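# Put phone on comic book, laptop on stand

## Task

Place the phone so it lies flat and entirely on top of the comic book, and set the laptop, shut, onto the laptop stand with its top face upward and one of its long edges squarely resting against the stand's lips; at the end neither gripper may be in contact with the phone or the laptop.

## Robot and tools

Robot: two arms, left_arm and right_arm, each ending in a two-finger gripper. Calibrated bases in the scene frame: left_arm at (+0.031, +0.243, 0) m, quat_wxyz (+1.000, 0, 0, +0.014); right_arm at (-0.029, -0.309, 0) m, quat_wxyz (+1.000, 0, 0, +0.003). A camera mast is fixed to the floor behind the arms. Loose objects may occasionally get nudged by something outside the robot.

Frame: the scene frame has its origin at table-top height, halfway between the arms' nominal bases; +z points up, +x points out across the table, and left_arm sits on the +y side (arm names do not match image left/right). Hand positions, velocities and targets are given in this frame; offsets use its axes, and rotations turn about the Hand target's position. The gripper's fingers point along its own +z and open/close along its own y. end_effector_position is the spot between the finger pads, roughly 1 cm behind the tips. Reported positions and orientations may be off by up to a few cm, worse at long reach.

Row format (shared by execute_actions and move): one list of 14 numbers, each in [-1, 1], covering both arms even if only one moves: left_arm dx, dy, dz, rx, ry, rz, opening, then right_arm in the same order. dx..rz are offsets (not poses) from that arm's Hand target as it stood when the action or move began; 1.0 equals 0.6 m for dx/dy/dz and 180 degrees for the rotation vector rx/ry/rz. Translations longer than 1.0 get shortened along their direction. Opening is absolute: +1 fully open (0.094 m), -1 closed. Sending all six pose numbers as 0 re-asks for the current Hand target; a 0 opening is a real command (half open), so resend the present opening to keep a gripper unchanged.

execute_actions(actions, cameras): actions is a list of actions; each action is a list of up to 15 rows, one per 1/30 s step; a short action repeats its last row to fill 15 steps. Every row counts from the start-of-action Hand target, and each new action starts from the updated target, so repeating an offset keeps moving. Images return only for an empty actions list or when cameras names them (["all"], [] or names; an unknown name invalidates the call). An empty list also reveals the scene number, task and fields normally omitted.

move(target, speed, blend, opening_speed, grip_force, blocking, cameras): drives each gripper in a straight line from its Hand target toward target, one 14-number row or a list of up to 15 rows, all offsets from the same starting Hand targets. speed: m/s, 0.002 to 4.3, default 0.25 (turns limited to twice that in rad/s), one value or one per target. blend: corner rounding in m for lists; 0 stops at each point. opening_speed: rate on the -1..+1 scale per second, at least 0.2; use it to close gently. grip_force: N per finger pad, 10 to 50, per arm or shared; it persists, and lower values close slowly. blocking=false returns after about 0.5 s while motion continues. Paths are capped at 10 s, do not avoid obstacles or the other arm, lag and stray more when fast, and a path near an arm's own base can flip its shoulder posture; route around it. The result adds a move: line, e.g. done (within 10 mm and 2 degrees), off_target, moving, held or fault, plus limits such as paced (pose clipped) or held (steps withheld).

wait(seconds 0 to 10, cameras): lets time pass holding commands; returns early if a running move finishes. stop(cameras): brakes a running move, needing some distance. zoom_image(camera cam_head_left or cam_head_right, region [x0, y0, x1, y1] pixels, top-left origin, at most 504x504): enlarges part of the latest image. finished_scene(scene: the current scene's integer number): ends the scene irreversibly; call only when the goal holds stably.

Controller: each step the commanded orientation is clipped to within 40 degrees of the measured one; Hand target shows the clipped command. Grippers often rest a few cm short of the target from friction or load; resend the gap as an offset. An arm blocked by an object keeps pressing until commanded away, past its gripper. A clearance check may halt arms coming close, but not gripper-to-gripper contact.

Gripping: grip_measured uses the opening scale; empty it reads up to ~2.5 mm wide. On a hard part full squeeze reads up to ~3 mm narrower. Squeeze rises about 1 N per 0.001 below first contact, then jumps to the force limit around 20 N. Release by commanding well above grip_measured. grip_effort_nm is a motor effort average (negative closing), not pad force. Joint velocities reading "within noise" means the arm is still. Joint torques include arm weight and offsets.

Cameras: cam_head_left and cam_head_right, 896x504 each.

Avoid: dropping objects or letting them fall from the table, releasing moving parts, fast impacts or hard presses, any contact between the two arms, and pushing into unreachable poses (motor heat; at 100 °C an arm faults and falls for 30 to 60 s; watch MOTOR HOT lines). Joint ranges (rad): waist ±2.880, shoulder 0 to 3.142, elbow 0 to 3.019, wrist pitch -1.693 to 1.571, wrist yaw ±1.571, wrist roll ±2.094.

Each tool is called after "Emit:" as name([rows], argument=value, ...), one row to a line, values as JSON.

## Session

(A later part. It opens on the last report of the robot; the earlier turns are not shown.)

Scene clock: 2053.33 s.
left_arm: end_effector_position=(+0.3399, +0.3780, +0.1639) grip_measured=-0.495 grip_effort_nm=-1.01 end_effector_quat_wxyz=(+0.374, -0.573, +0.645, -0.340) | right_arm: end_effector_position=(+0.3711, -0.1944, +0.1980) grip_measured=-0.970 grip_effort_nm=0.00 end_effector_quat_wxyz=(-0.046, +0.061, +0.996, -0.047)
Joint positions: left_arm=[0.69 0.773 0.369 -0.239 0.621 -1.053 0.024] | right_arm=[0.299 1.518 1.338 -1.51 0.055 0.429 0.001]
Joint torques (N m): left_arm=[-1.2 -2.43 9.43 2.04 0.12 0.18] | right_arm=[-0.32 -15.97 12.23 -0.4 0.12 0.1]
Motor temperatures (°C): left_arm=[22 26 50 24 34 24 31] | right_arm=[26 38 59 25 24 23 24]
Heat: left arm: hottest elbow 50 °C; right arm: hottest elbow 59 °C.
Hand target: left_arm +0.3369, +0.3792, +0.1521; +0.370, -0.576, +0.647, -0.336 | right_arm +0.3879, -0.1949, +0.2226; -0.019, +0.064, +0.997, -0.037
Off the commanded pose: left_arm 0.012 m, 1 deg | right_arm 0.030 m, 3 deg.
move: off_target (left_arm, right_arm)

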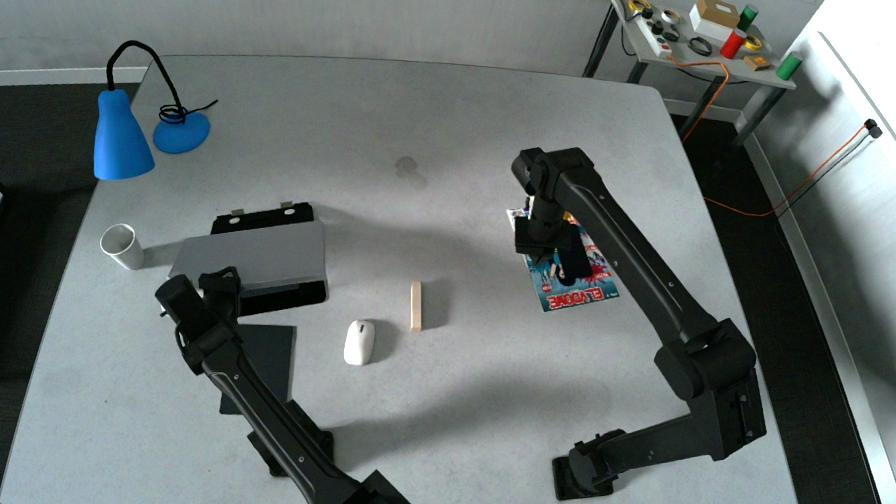

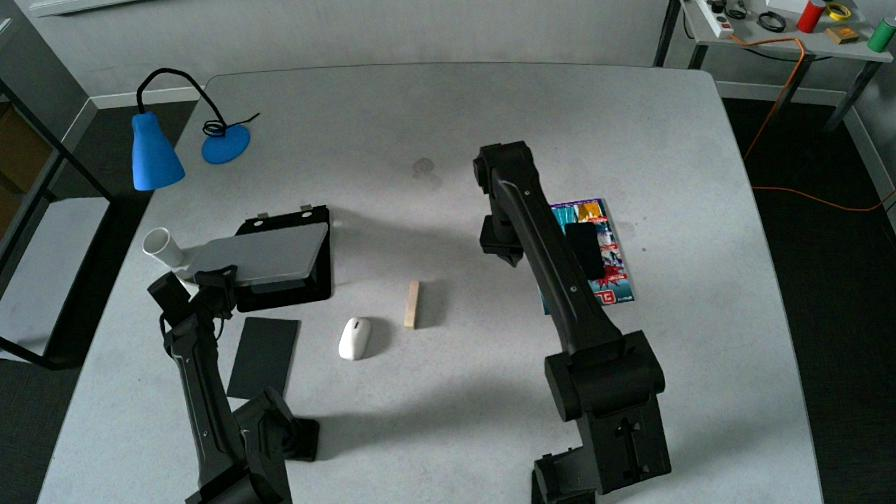

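Emit:
move(target=[0, 0, 0.0167, 0, 0, 0, -0.25, 0, 0, 0, 0, 0, 0, -0.97], speed=0.03, opening_speed=0.4, cameras=["cam_head_left", "cam_head_right"])

Emit:
zoom_image(camera="cam_head_left", region=[150, 180, 340, 305])

Emit:
zoom_image(camera="cam_head_right", region=[160, 200, 340, 310])

Scene clock: 2060.83 s.
left_arm: end_effector_position=(+0.3394, +0.3778, +0.1629) grip_measured=-0.253 grip_effort_nm=0.13 end_effector_quat_wxyz=(+0.375, -0.569, +0.650, -0.336) | right_arm: end_effector_position=(+0.3711, -0.1944, +0.1980) grip_measured=-0.970 grip_effort_nm=0.00 end_effector_quat_wxyz=(-0.046, +0.061, +0.996, -0.047)
Joint positions: left_arm=[0.69 0.773 0.369 -0.244 0.619 -1.036 0.035] | right_arm=[0.299 1.518 1.338 -1.51 0.055 0.429 0.001]
Joint torques (N m): left_arm=[-0.73 -3.6 11.37 0.73 0.15 0.07] | right_arm=[-0.32 -15.91 12.22 -0.4 0.12 0.1]
Motor temperatures (°C): left_arm=[22 26 49 24 33 24 31] | right_arm=[26 38 60 25 24 23 24]
Heat: left arm: hottest elbow 49 °C; right arm: hottest elbow 60 °C.
Hand target: left_arm +0.3369, +0.3792, +0.1620; +0.370, -0.576, +0.647, -0.336 | right_arm +0.3879, -0.1949, +0.2226; -0.019, +0.064, +0.997, -0.037
Off the commanded pose: left_arm 0.003 m, 1 deg | right_arm 0.030 m, 3 deg.
move: off_target (right_arm)

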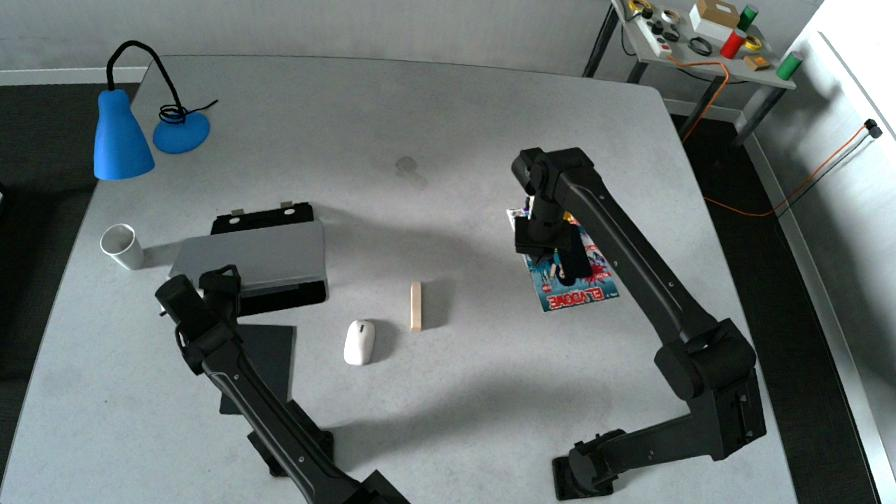

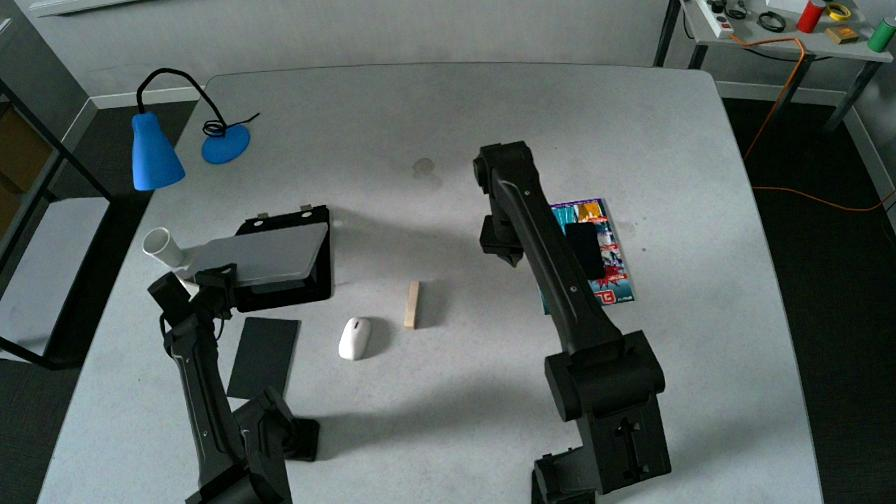

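Scaled by 2.653.

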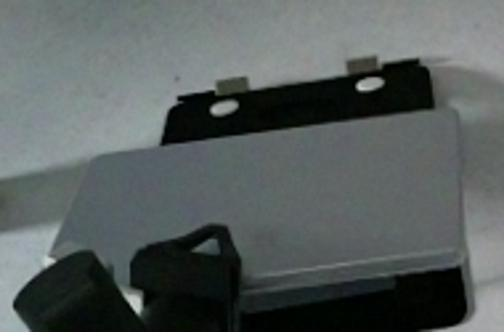

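Scaled by 2.800.

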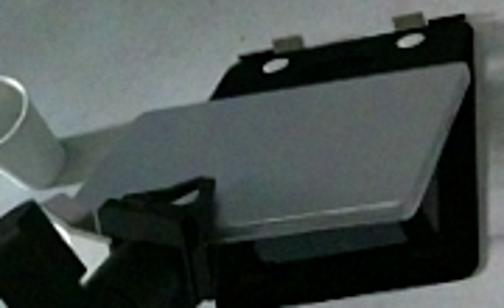

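Emit:
move(target=[0, 0, 0, 0, 0, 0, 0.2, 0, 0, 0, 0, 0, 0, -0.97], speed=0.03, opening_speed=0.5, cameras=["cam_head_left", "cam_head_right"])

Emit:
zoom_image(camera="cam_head_left", region=[150, 180, 340, 305])

Emit:
zoom_image(camera="cam_head_right", region=[160, 200, 340, 310])

Scene clock: 2066.80 s.
left_arm: end_effector_position=(+0.3394, +0.3778, +0.1629) grip_measured=+0.197 grip_effort_nm=0.13 end_effector_quat_wxyz=(+0.375, -0.569, +0.650, -0.336) | right_arm: end_effector_position=(+0.3711, -0.1944, +0.1980) grip_measured=-0.970 grip_effort_nm=0.00 end_effector_quat_wxyz=(-0.046, +0.061, +0.996, -0.047)
Joint positions: left_arm=[0.69 0.773 0.369 -0.244 0.619 -1.036 0.056] | right_arm=[0.299 1.518 1.338 -1.51 0.055 0.429 0.001]
Joint torques (N m): left_arm=[-0.67 -4.01 11.41 0.85 0.17 0.02] | right_arm=[-0.38 -15.91 12.23 -0.4 0.13 0.09]
Motor temperatures (°C): left_arm=[22 26 48 24 33 24 30] | right_arm=[26 38 60 25 24 23 24]
Heat: left arm: hottest elbow 48 °C; right arm: hottest elbow 60 °C.
Hand target: left_arm +0.3369, +0.3792, +0.1620; +0.370, -0.576, +0.647, -0.336 | right_arm +0.3879, -0.1949, +0.2226; -0.019, +0.064, +0.997, -0.037
Off the commanded pose: left_arm 0.003 m, 1 deg | right_arm 0.030 m, 3 deg.
move: off_target (right_arm)

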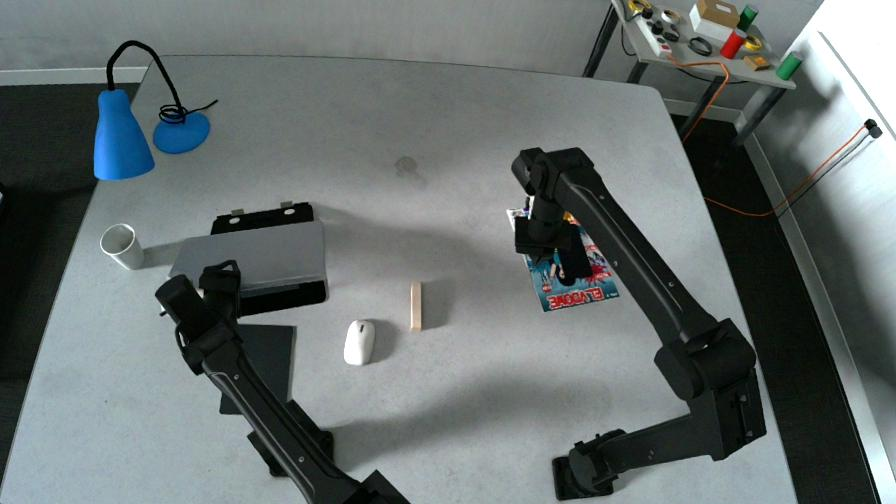

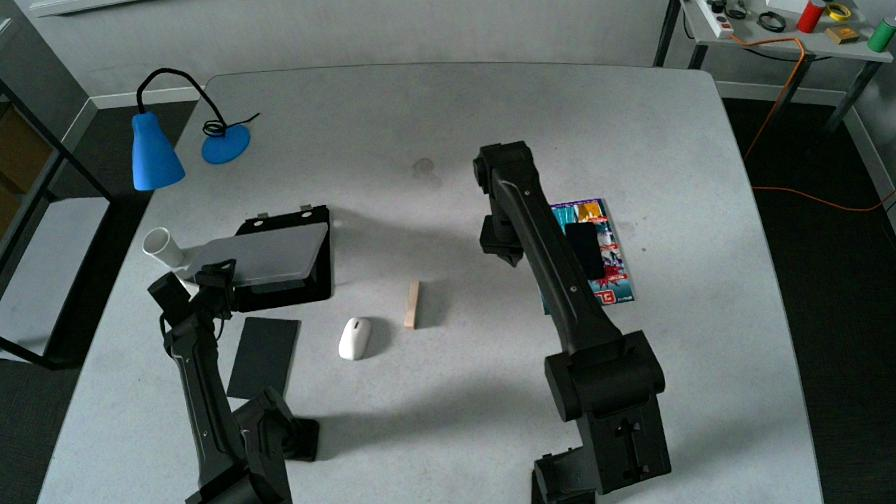

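Scaled by 2.653.

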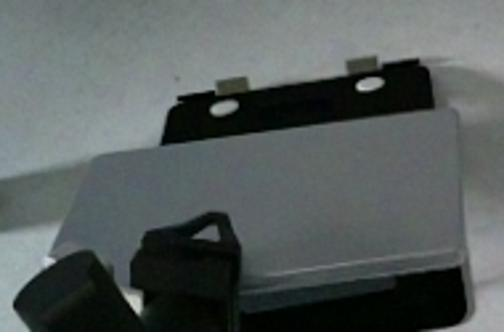

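Scaled by 2.800.

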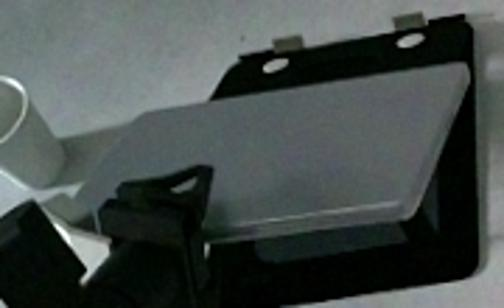

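Emit:
move([
  [-0.14, 0, 0.085, 0, 0, 0, 0.2, 0, 0, 0, 0, 0, 0, -0.97],
  [-0.16, 0, 0.25, 0, 0, 0, 0.2, 0, 0, 0, 0, 0, 0, -0.97],
], speed=0.12, blend=[0.01, 0], cameras=["cam_head_left", "cam_head_right"])

Emit:
zoom_image(camera="cam_head_left", region=[150, 180, 340, 305])

Emit:
zoom_image(camera="cam_head_right", region=[160, 190, 340, 310])

Scene clock: 2095.37 s.
left_arm: end_effector_position=(+0.2397, +0.3687, +0.2778) grip_measured=+0.198 grip_effort_nm=0.11 end_effector_quat_wxyz=(+0.344, -0.588, +0.644, -0.348) | right_arm: end_effector_position=(+0.3711, -0.1944, +0.1980) grip_measured=-0.970 grip_effort_nm=0.00 end_effector_quat_wxyz=(-0.046, +0.061, +0.996, -0.047)
Joint positions: left_arm=[1.118 0.533 0.666 -1.166 0.919 -0.605 0.056] | right_arm=[0.299 1.518 1.338 -1.51 0.055 0.429 0.001]
Joint torques (N m): left_arm=[-0.79 -0.26 18.3 0.73 0.47 0.19] | right_arm=[-0.38 -15.91 12.25 -0.42 0.13 0.1]
Motor temperatures (°C): left_arm=[22 26 47 24 32 24 30] | right_arm=[26 38 60 25 24 23 24]
Heat: left arm: hottest elbow 47 °C; right arm: hottest elbow 60 °C.
Hand target: left_arm +0.2409, +0.3791, +0.3121; +0.370, -0.576, +0.647, -0.336 | right_arm +0.3879, -0.1949, +0.2226; -0.019, +0.064, +0.997, -0.037
Off the commanded pose: left_arm 0.036 m, 4 deg | right_arm 0.030 m, 3 deg.
move: off_target (left_arm, right_arm)

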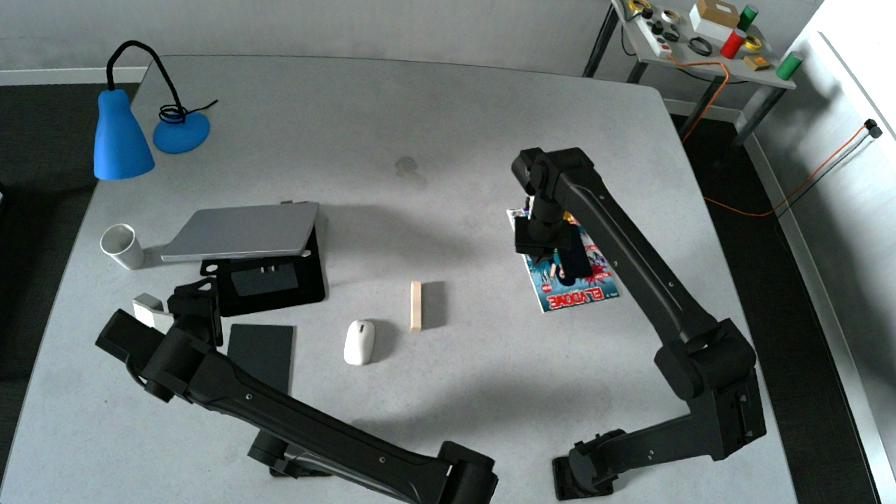

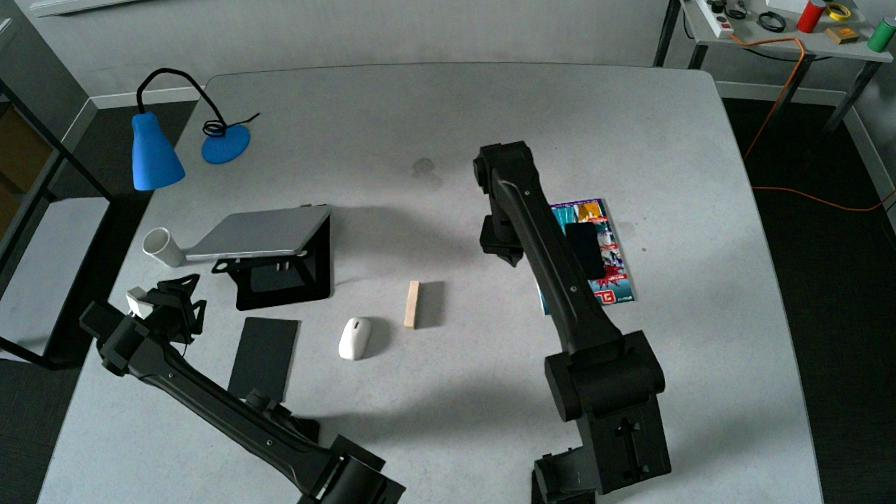

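Scaled by 2.653.

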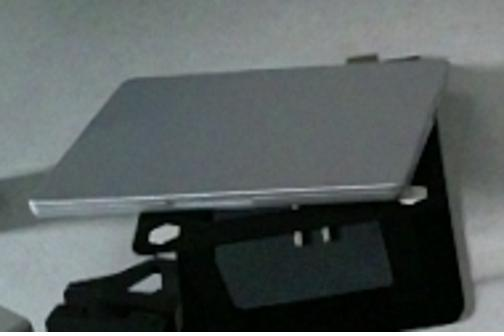

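Scaled by 2.800.

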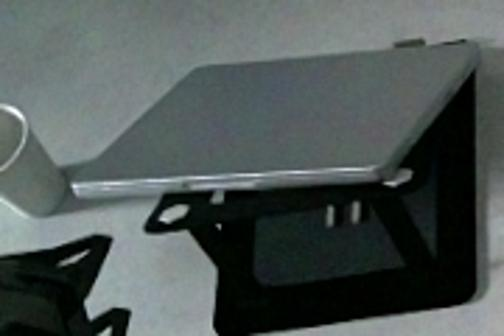

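Emit:
zoom_image(camera="cam_head_left", region=[185, 190, 335, 270])

Emit:
zoom_image(camera="cam_head_right", region=[210, 195, 340, 265])

Scaled by 3.360.

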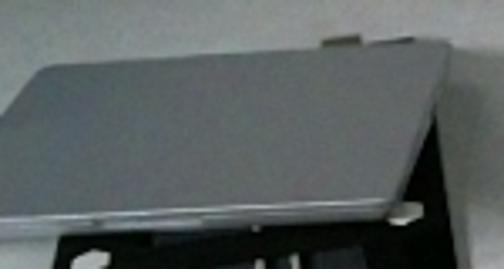

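Scaled by 3.877.

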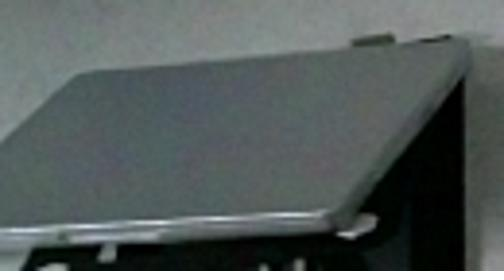

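Emit:
move(target=[0.08, -0.1485, -0.05, 0.3585, 0.0884, -0.2981, -0.97, 0, 0, 0, 0, 0, 0, -0.97], speed=0.35, cameras=["cam_head_left", "cam_head_right"])

Emit:
zoom_image(camera="cam_head_left", region=[150, 180, 340, 305])

Emit:
zoom_image(camera="cam_head_right", region=[160, 190, 340, 310])

Scene clock: 2146.97 s.
left_arm: end_effector_position=(+0.2722, +0.2881, +0.2410) grip_measured=-0.962 grip_effort_nm=-0.39 end_effector_quat_wxyz=(+0.305, -0.016, +0.952, -0.013) | right_arm: end_effector_position=(+0.3711, -0.1944, +0.1980) grip_measured=-0.970 grip_effort_nm=0.00 end_effector_quat_wxyz=(-0.046, +0.061, +0.996, -0.047)
Joint positions: left_arm=[0.304 0.534 0.698 -1.146 0.206 0.236 0.002] | right_arm=[0.299 1.518 1.338 -1.51 0.055 0.429 0.001]
Joint torques (N m): left_arm=[-1.9 -0.03 18.54 1.89 0.03 0.13] | right_arm=[-0.32 -16.03 12.23 -0.4 0.13 0.09]
Motor temperatures (°C): left_arm=[22 26 52 24 32 24 29] | right_arm=[26 38 60 25 24 23 24]
Heat: left arm: hottest elbow 52 °C; right arm: hottest elbow 60 °C.
Hand target: left_arm +0.2890, +0.2901, +0.2821; +0.342, +0.000, +0.940, +0.000 | right_arm +0.3879, -0.1949, +0.2226; -0.019, +0.064, +0.997, -0.037
Off the commanded pose: left_arm 0.044 m, 5 deg | right_arm 0.030 m, 3 deg.
move: off_target (left_arm, right_arm)

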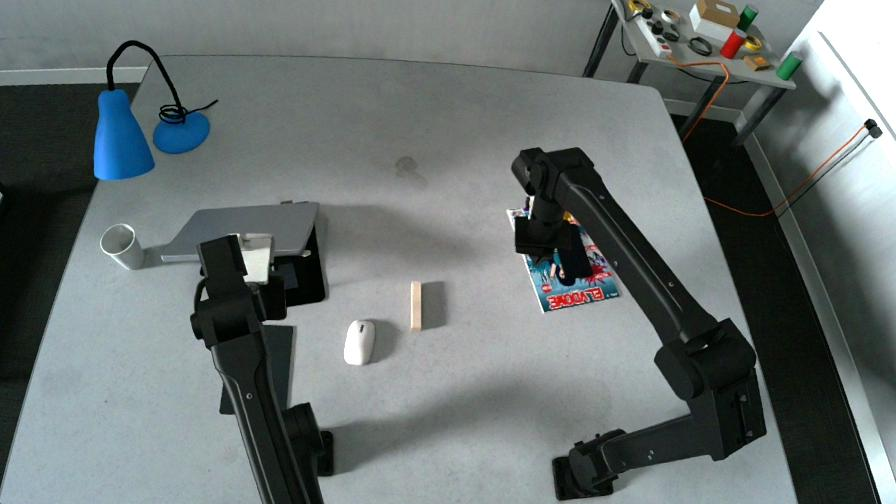

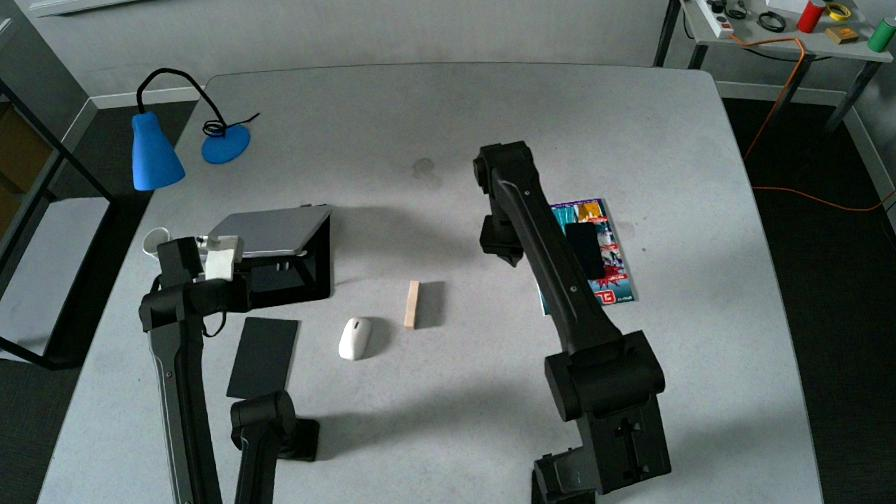

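Scaled by 2.653.

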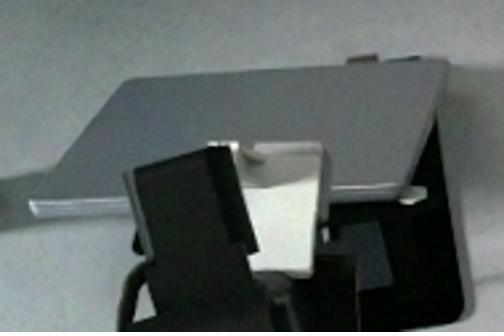

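Scaled by 2.800.

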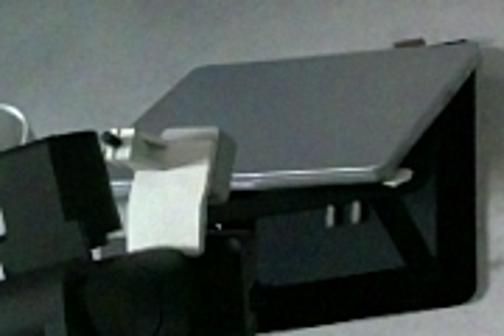

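Emit:
move(target=[0.065, 0, -0.125, 0, 0, 0, -0.97, 0, 0, 0, 0, 0, 0, -0.97], speed=0.12)

Scene clock: 2157.30 s.
left_arm: end_effector_position=(+0.3243, +0.2932, +0.2104) grip_measured=-0.962 grip_effort_nm=-0.38 end_effector_quat_wxyz=(+0.341, -0.003, +0.940, +0.002) | right_arm: end_effector_position=(+0.3711, -0.1944, +0.1980) grip_measured=-0.970 grip_effort_nm=0.01 end_effector_quat_wxyz=(-0.046, +0.061, +0.996, -0.047)
Joint positions: left_arm=[0.24 0.646 0.617 -0.863 0.165 0.203 0.002] | right_arm=[0.299 1.518 1.338 -1.51 0.055 0.429 0.001]
Joint torques (N m): left_arm=[-3.02 -1.73 10.85 2.13 -0.02 -0.02] | right_arm=[-0.32 -16.03 12.23 -0.4 0.13 0.1]
Motor temperatures (°C): left_arm=[22 26 52 24 31 24 29] | right_arm=[26 38 60 25 24 23 24]
Heat: left arm: hottest elbow 52 °C; right arm: hottest elbow 60 °C.
Hand target: left_arm +0.3280, +0.2901, +0.2071; +0.343, +0.000, +0.940, +0.000 | right_arm +0.3879, -0.1949, +0.2226; -0.019, +0.064, +0.997, -0.037
Off the commanded pose: left_arm 0.006 m, 0 deg | right_arm 0.030 m, 3 deg.
move: off_target (right_arm)

Emit:
move(target=[0.09, 0, -0.08, 0, 0, 0, -0.97, 0, 0, 0, 0, 0, 0, -0.97], speed=0.1, cameras=["cam_head_left", "cam_head_right"])

Emit:
zoom_image(camera="cam_head_left", region=[230, 180, 330, 280])

Emit:
zoom_image(camera="cam_head_right", region=[210, 190, 340, 300])

Scene clock: 2161.73 s.
left_arm: end_effector_position=(+0.3794, +0.2944, +0.1632) grip_measured=-0.962 grip_effort_nm=-0.39 end_effector_quat_wxyz=(+0.341, -0.003, +0.940, +0.002) | right_arm: end_effector_position=(+0.3711, -0.1944, +0.1980) grip_measured=-0.970 grip_effort_nm=0.00 end_effector_quat_wxyz=(-0.046, +0.061, +0.996, -0.047)
Joint positions: left_arm=[0.184 0.871 0.579 -0.593 0.13 0.16 0.002] | right_arm=[0.299 1.518 1.338 -1.51 0.055 0.429 0.001]
Joint torques (N m): left_arm=[-2.67 -4.31 10.47 2.24 -0.02 -0.11] | right_arm=[-0.38 -15.97 12.23 -0.43 0.13 0.09]
Motor temperatures (°C): left_arm=[22 26 52 24 31 24 29] | right_arm=[26 38 60 25 24 23 24]
Heat: left arm: hottest elbow 52 °C; right arm: hottest elbow 60 °C.
Hand target: left_arm +0.3819, +0.2900, +0.1591; +0.343, +0.000, +0.939, +0.000 | right_arm +0.3879, -0.1949, +0.2226; -0.019, +0.064, +0.997, -0.037
Off the commanded pose: left_arm 0.006 m, 0 deg | right_arm 0.030 m, 3 deg.
move: off_target (right_arm)

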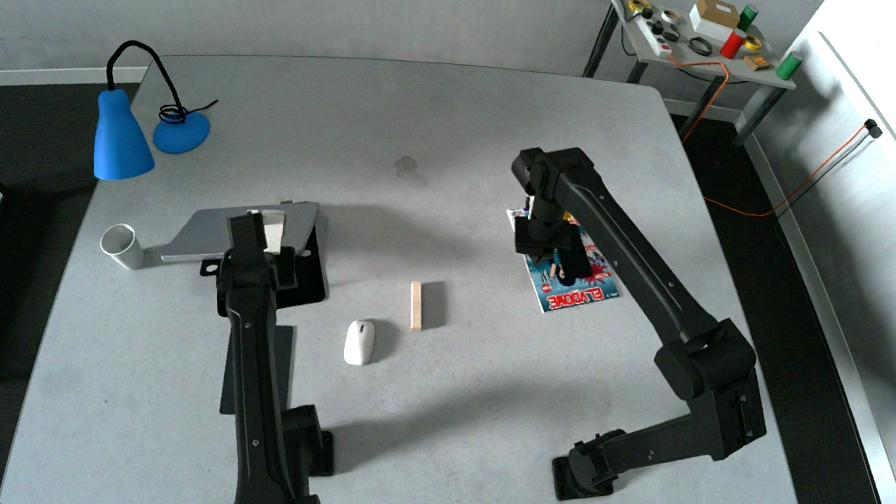

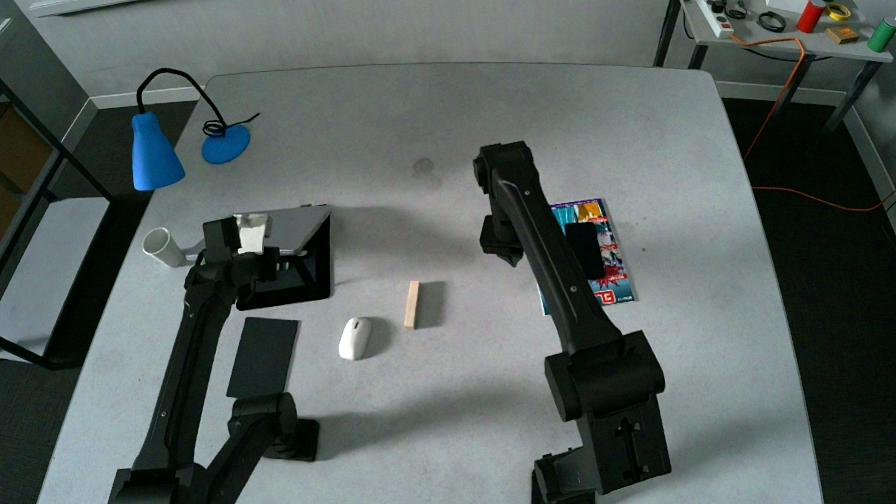

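Scaled by 5.040.

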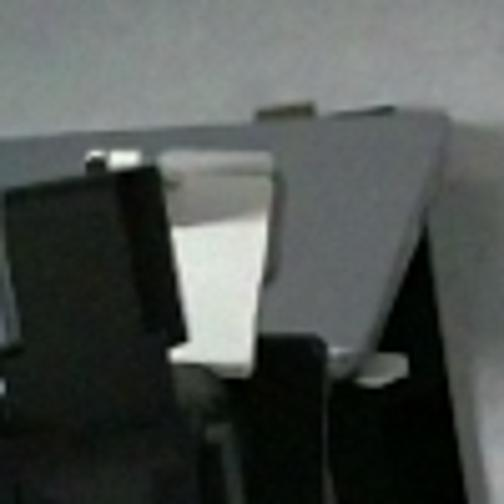

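Scaled by 3.877.

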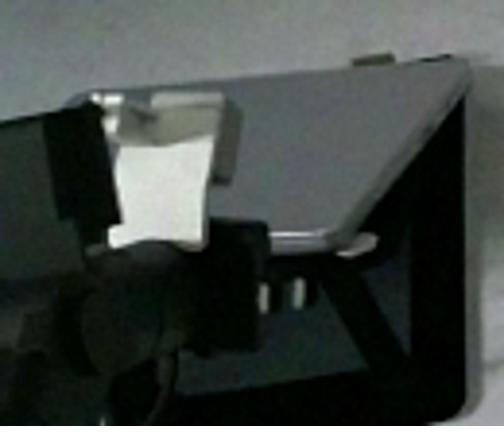

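Emit:
move(target=[0.05, 0, -0.026, 0, 0, 0, -0.97, 0, 0, 0, 0, 0, 0, -0.97], speed=0.06, cameras=["cam_head_left", "cam_head_right"])

Emit:
zoom_image(camera="cam_head_left", region=[185, 185, 335, 285])

Emit:
zoom_image(camera="cam_head_right", region=[210, 190, 340, 300])

Scene clock: 2168.90 s.
left_arm: end_effector_position=(+0.4024, +0.2888, +0.1454) grip_measured=-0.962 grip_effort_nm=-0.38 end_effector_quat_wxyz=(+0.342, +0.003, +0.940, -0.002) | right_arm: end_effector_position=(+0.3711, -0.1944, +0.1980) grip_measured=-0.970 grip_effort_nm=0.00 end_effector_quat_wxyz=(-0.046, +0.061, +0.996, -0.047)
Joint positions: left_arm=[0.153 0.97 0.579 -0.49 0.123 0.143 0.002] | right_arm=[0.299 1.518 1.338 -1.51 0.055 0.429 0.001]
Joint torques (N m): left_arm=[-2.2 -3.14 12.07 2.06 -0.3 -0.08] | right_arm=[-0.32 -15.97 12.21 -0.4 0.13 0.09]
Motor temperatures (°C): left_arm=[22 26 52 24 31 24 29] | right_arm=[26 38 60 25 24 23 24]
Heat: left arm: hottest elbow 52 °C; right arm: hottest elbow 60 °C.
Hand target: left_arm +0.4119, +0.2900, +0.1435; +0.343, +0.000, +0.939, +0.000 | right_arm +0.3879, -0.1949, +0.2226; -0.019, +0.064, +0.997, -0.037
Off the commanded pose: left_arm 0.010 m, 0 deg | right_arm 0.030 m, 3 deg.
move: off_target (right_arm)

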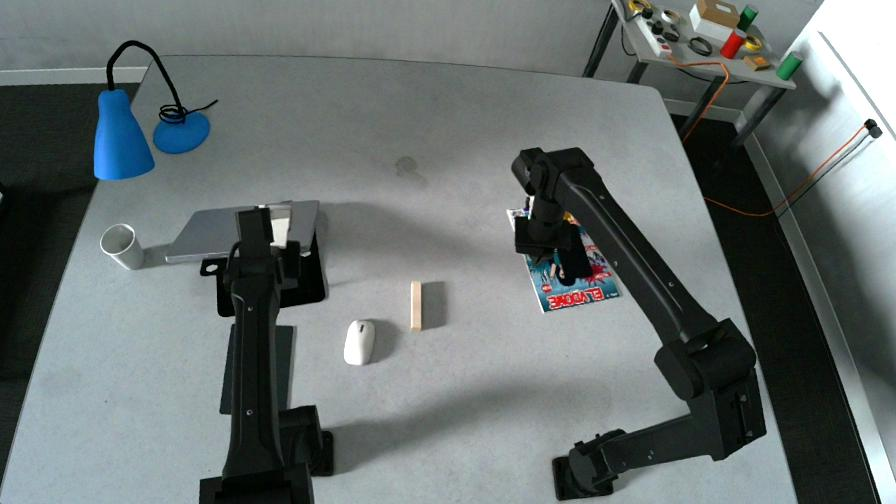

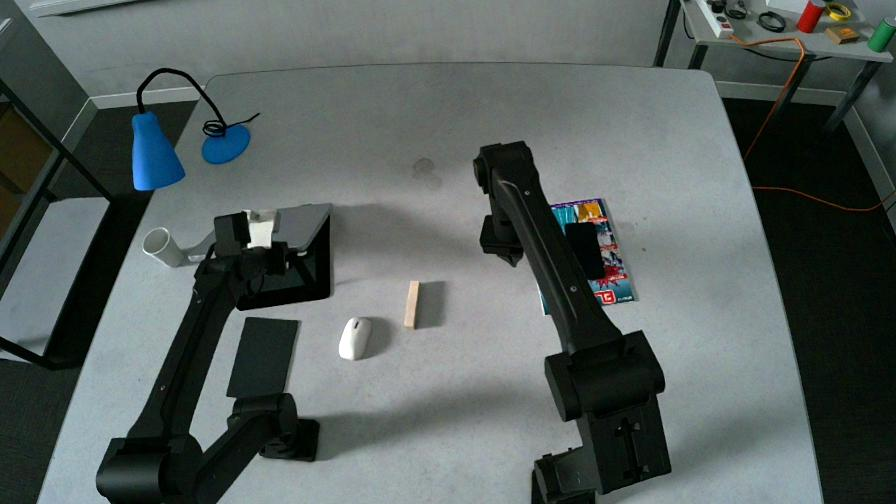

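Scaled by 3.360.

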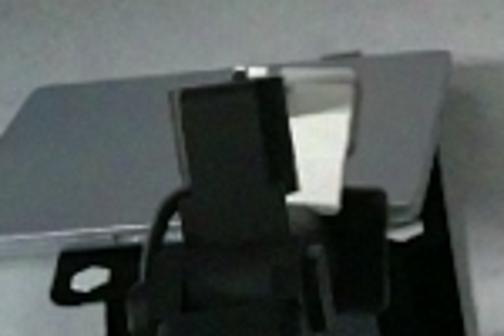

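Scaled by 3.877.

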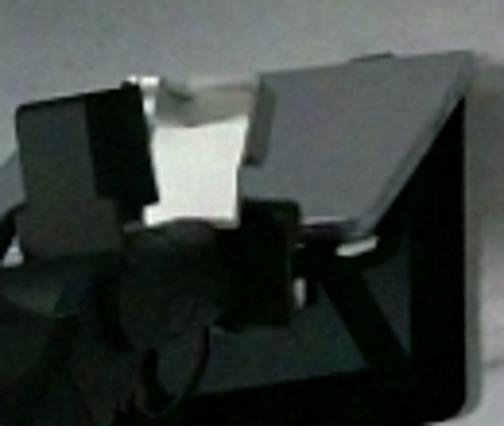

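Emit:
move(target=[0.035, 0, -0.014, 0, 0, 0, -0.97, 0, 0, 0, 0, 0, 0, -0.97], speed=0.05, cameras=["cam_head_left", "cam_head_right"])

Emit:
zoom_image(camera="cam_head_left", region=[185, 185, 335, 285])

Emit:
zoom_image(camera="cam_head_right", region=[210, 190, 340, 300])

Scene clock: 2175.17 s.
left_arm: end_effector_position=(+0.4187, +0.2847, +0.1359) grip_measured=-0.962 grip_effort_nm=-0.38 end_effector_quat_wxyz=(+0.345, +0.007, +0.938, -0.007) | right_arm: end_effector_position=(+0.3711, -0.1944, +0.1980) grip_measured=-0.970 grip_effort_nm=0.00 end_effector_quat_wxyz=(-0.046, +0.061, +0.996, -0.047)
Joint positions: left_arm=[0.135 1.036 0.587 -0.425 0.123 0.134 0.002] | right_arm=[0.299 1.518 1.338 -1.51 0.055 0.429 0.001]
Joint torques (N m): left_arm=[-1.61 -3.08 13.55 1.89 -0.63 -0.09] | right_arm=[-0.32 -15.97 12.23 -0.4 0.12 0.09]
Motor temperatures (°C): left_arm=[22 25 51 24 31 24 29] | right_arm=[26 38 60 25 24 23 24]
Heat: left arm: hottest elbow 51 °C; right arm: hottest elbow 60 °C.
Hand target: left_arm +0.4329, +0.2900, +0.1351; +0.342, +0.000, +0.940, +0.000 | right_arm +0.3879, -0.1949, +0.2226; -0.019, +0.064, +0.997, -0.037
Off the commanded pose: left_arm 0.015 m, 1 deg | right_arm 0.030 m, 3 deg.
move: off_target (left_arm, right_arm)

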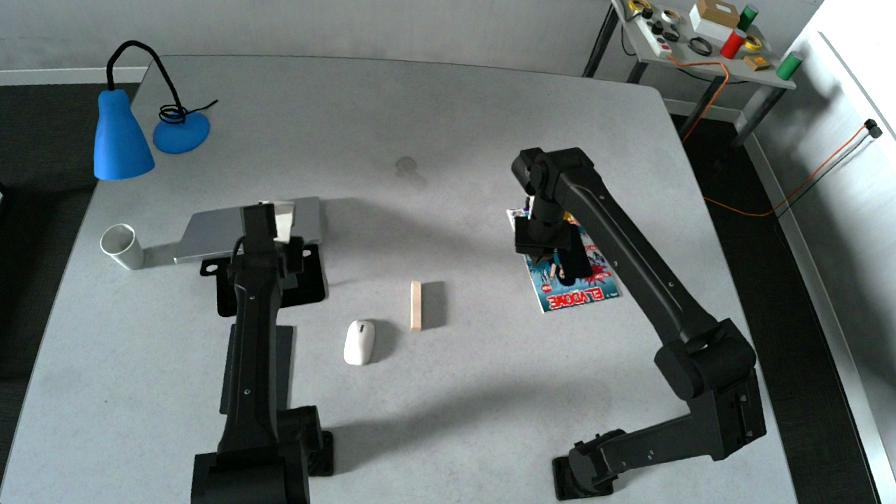

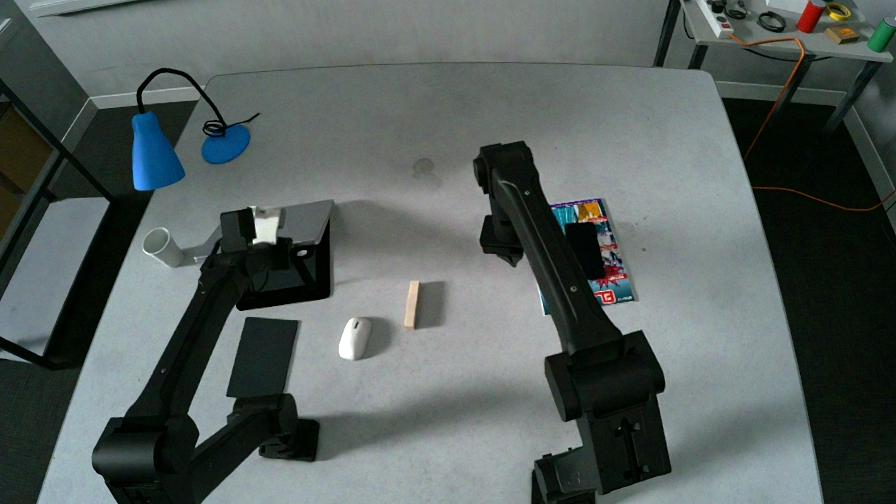

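Scaled by 3.360.

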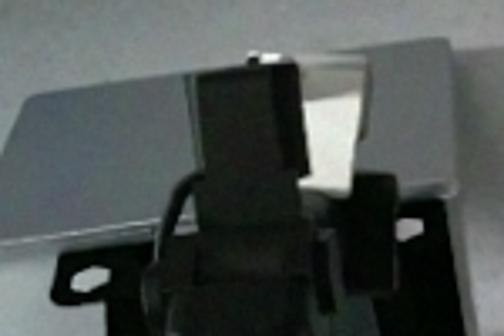

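Scaled by 3.877.

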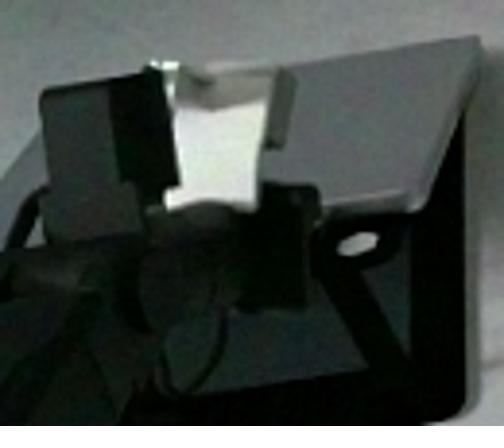

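Emit:
zoom_image(camera="cam_head_left", region=[185, 185, 335, 235])

Emit:
zoom_image(camera="cam_head_right", region=[215, 190, 345, 230])

Scaled by 3.360.

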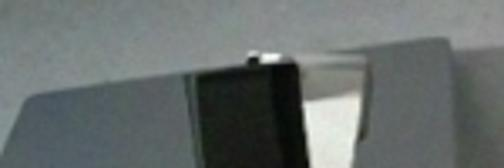

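Scaled by 3.877.

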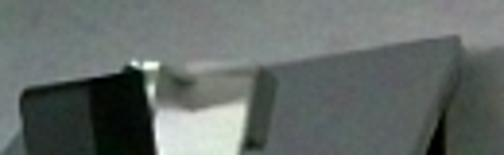

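Emit:
move(target=[0.018, 0, -0.004, 0, 0, 0, -0.97, 0, 0, 0, 0, 0, 0, -0.97], speed=0.05, cameras=["cam_head_left", "cam_head_right"])

Emit:
zoom_image(camera="cam_head_left", region=[185, 185, 335, 285])

Emit:
zoom_image(camera="cam_head_right", region=[210, 190, 340, 300])

Scene clock: 2187.30 s.
left_arm: end_effector_position=(+0.4247, +0.2786, +0.1334) grip_measured=-0.962 grip_effort_nm=-0.38 end_effector_quat_wxyz=(+0.343, +0.014, +0.939, -0.012) | right_arm: end_effector_position=(+0.3711, -0.1944, +0.1980) grip_measured=-0.970 grip_effort_nm=0.00 end_effector_quat_wxyz=(-0.046, +0.061, +0.996, -0.047)
Joint positions: left_arm=[0.119 1.06 0.597 -0.417 0.127 0.132 0.002] | right_arm=[0.299 1.518 1.338 -1.51 0.055 0.429 0.001]
Joint torques (N m): left_arm=[-0.79 -2.55 14.13 2.19 -0.93 -0.07] | right_arm=[-0.32 -16.03 12.22 -0.4 0.12 0.1]
Motor temperatures (°C): left_arm=[22 25 50 24 31 24 29] | right_arm=[26 38 60 25 24 23 24]
Heat: left arm: hottest elbow 50 °C; right arm: hottest elbow 60 °C.
Hand target: left_arm +0.4437, +0.2900, +0.1326; +0.342, +0.000, +0.940, +0.000 | right_arm +0.3879, -0.1949, +0.2226; -0.019, +0.064, +0.997, -0.037
Off the commanded pose: left_arm 0.022 m, 2 deg | right_arm 0.030 m, 3 deg.
move: off_target (left_arm, right_arm)

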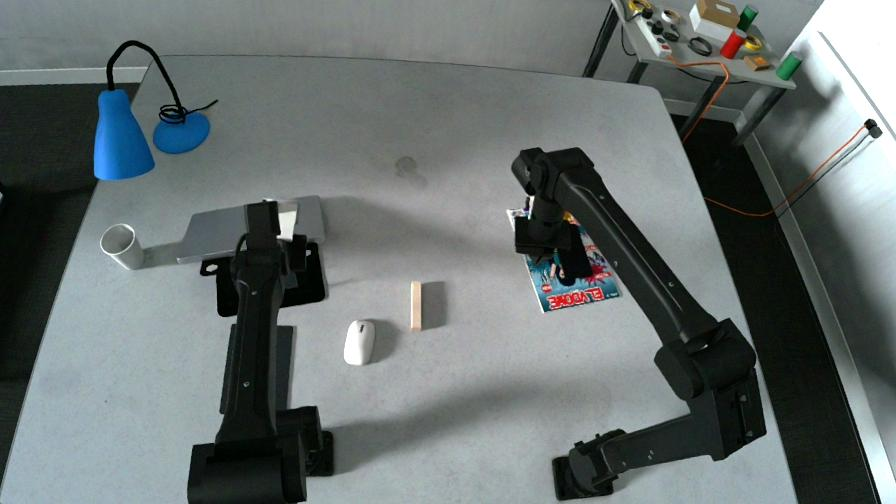

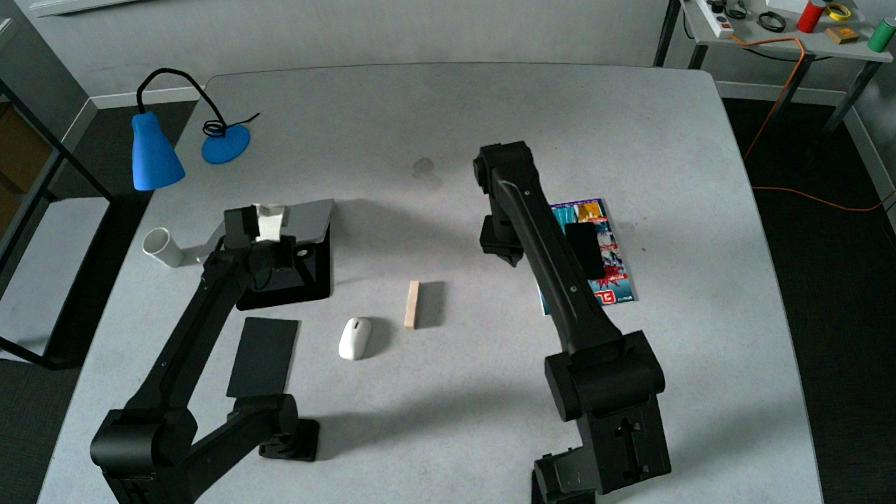

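Scaled by 3.360.

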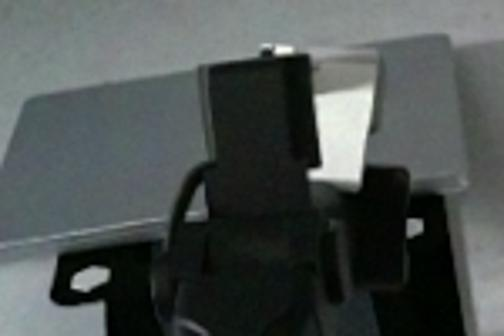

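Scaled by 3.877.

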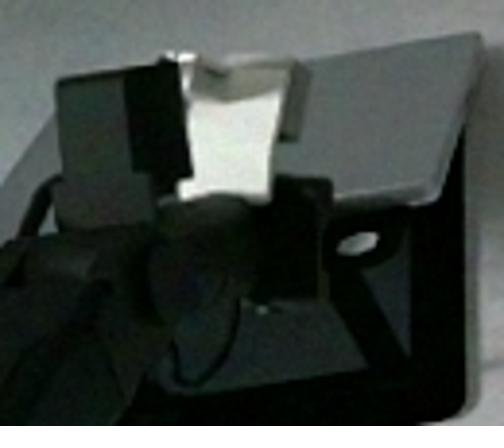

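Emit:
move([
  [-0.1, 0, 0.05, 0, 0, 0, -0.97, 0, 0, 0, 0, 0, 0, -0.97],
  [-0.22, 0, 0.22, 0, 0, 0, -0.97, 0, 0, 0, 0, 0, 0, -0.97],
], speed=0.12, blend=[0.02, 0], cameras=["cam_head_left", "cam_head_right"])

Emit:
zoom_image(camera="cam_head_left", region=[185, 185, 335, 285])

Emit:
zoom_image(camera="cam_head_right", region=[210, 190, 340, 300])

Scene clock: 2196.00 s.
left_arm: end_effector_position=(+0.3020, +0.2833, +0.2249) grip_measured=-0.962 grip_effort_nm=-0.38 end_effector_quat_wxyz=(+0.311, -0.001, +0.950, -0.011) | right_arm: end_effector_position=(+0.3711, -0.1944, +0.1980) grip_measured=-0.970 grip_effort_nm=0.00 end_effector_quat_wxyz=(-0.046, +0.061, +0.996, -0.047)
Joint positions: left_arm=[0.229 0.61 0.669 -1.018 0.17 0.201 0.002] | right_arm=[0.299 1.518 1.338 -1.51 0.055 0.429 0.001]
Joint torques (N m): left_arm=[-0.15 -2.55 18.32 0.85 0.19 0.04] | right_arm=[-0.32 -16.03 12.22 -0.4 0.12 0.1]
Motor temperatures (°C): left_arm=[22 25 50 24 31 24 29] | right_arm=[26 38 60 25 24 23 24]
Heat: left arm: hottest elbow 50 °C; right arm: hottest elbow 60 °C.
Hand target: left_arm +0.3117, +0.2901, +0.2647; +0.342, +0.000, +0.940, +0.000 | right_arm +0.3879, -0.1949, +0.2226; -0.019, +0.064, +0.997, -0.037
Off the commanded pose: left_arm 0.041 m, 4 deg | right_arm 0.030 m, 3 deg.
move: off_target (left_arm, right_arm)

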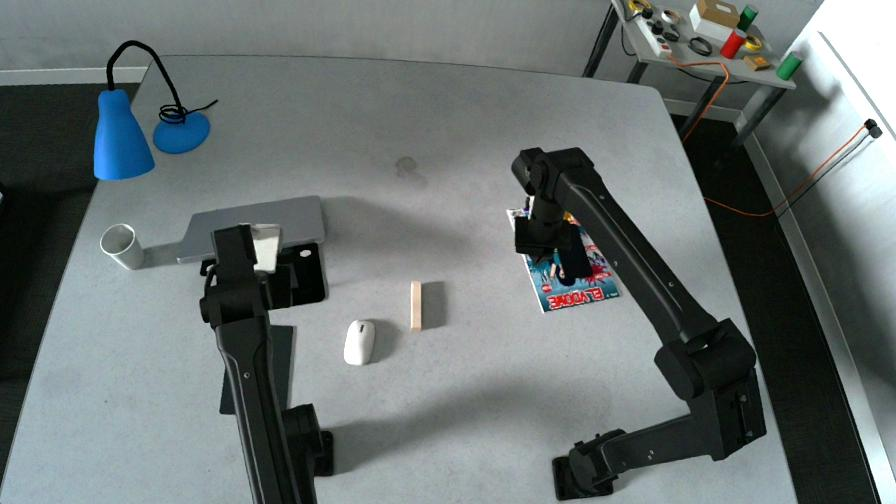

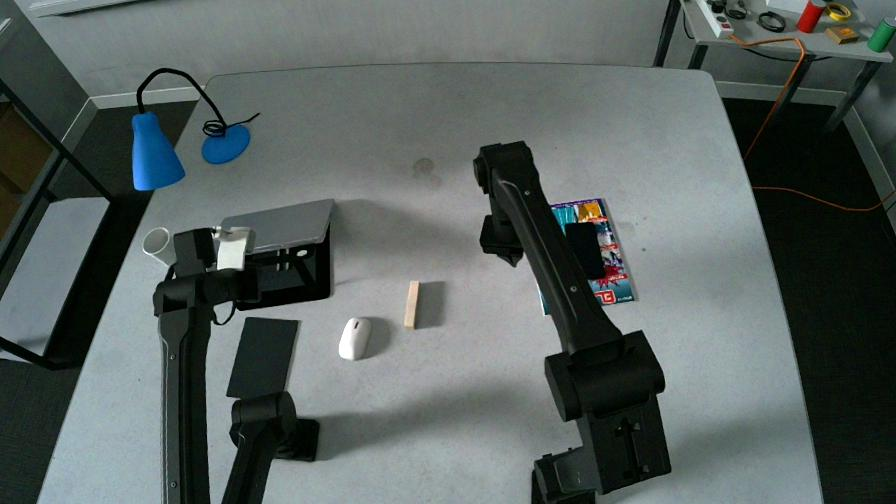

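Scaled by 3.360.

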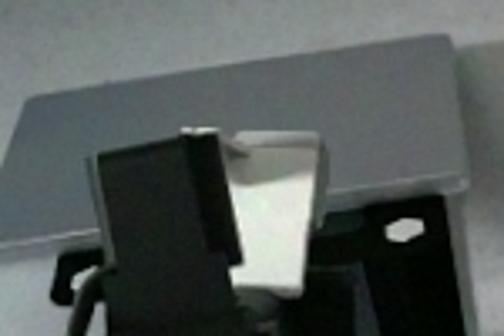

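Scaled by 3.877.

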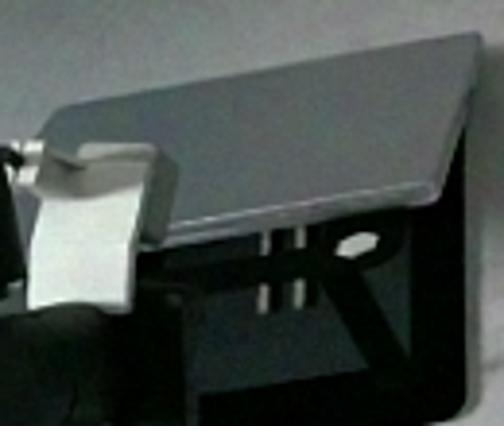

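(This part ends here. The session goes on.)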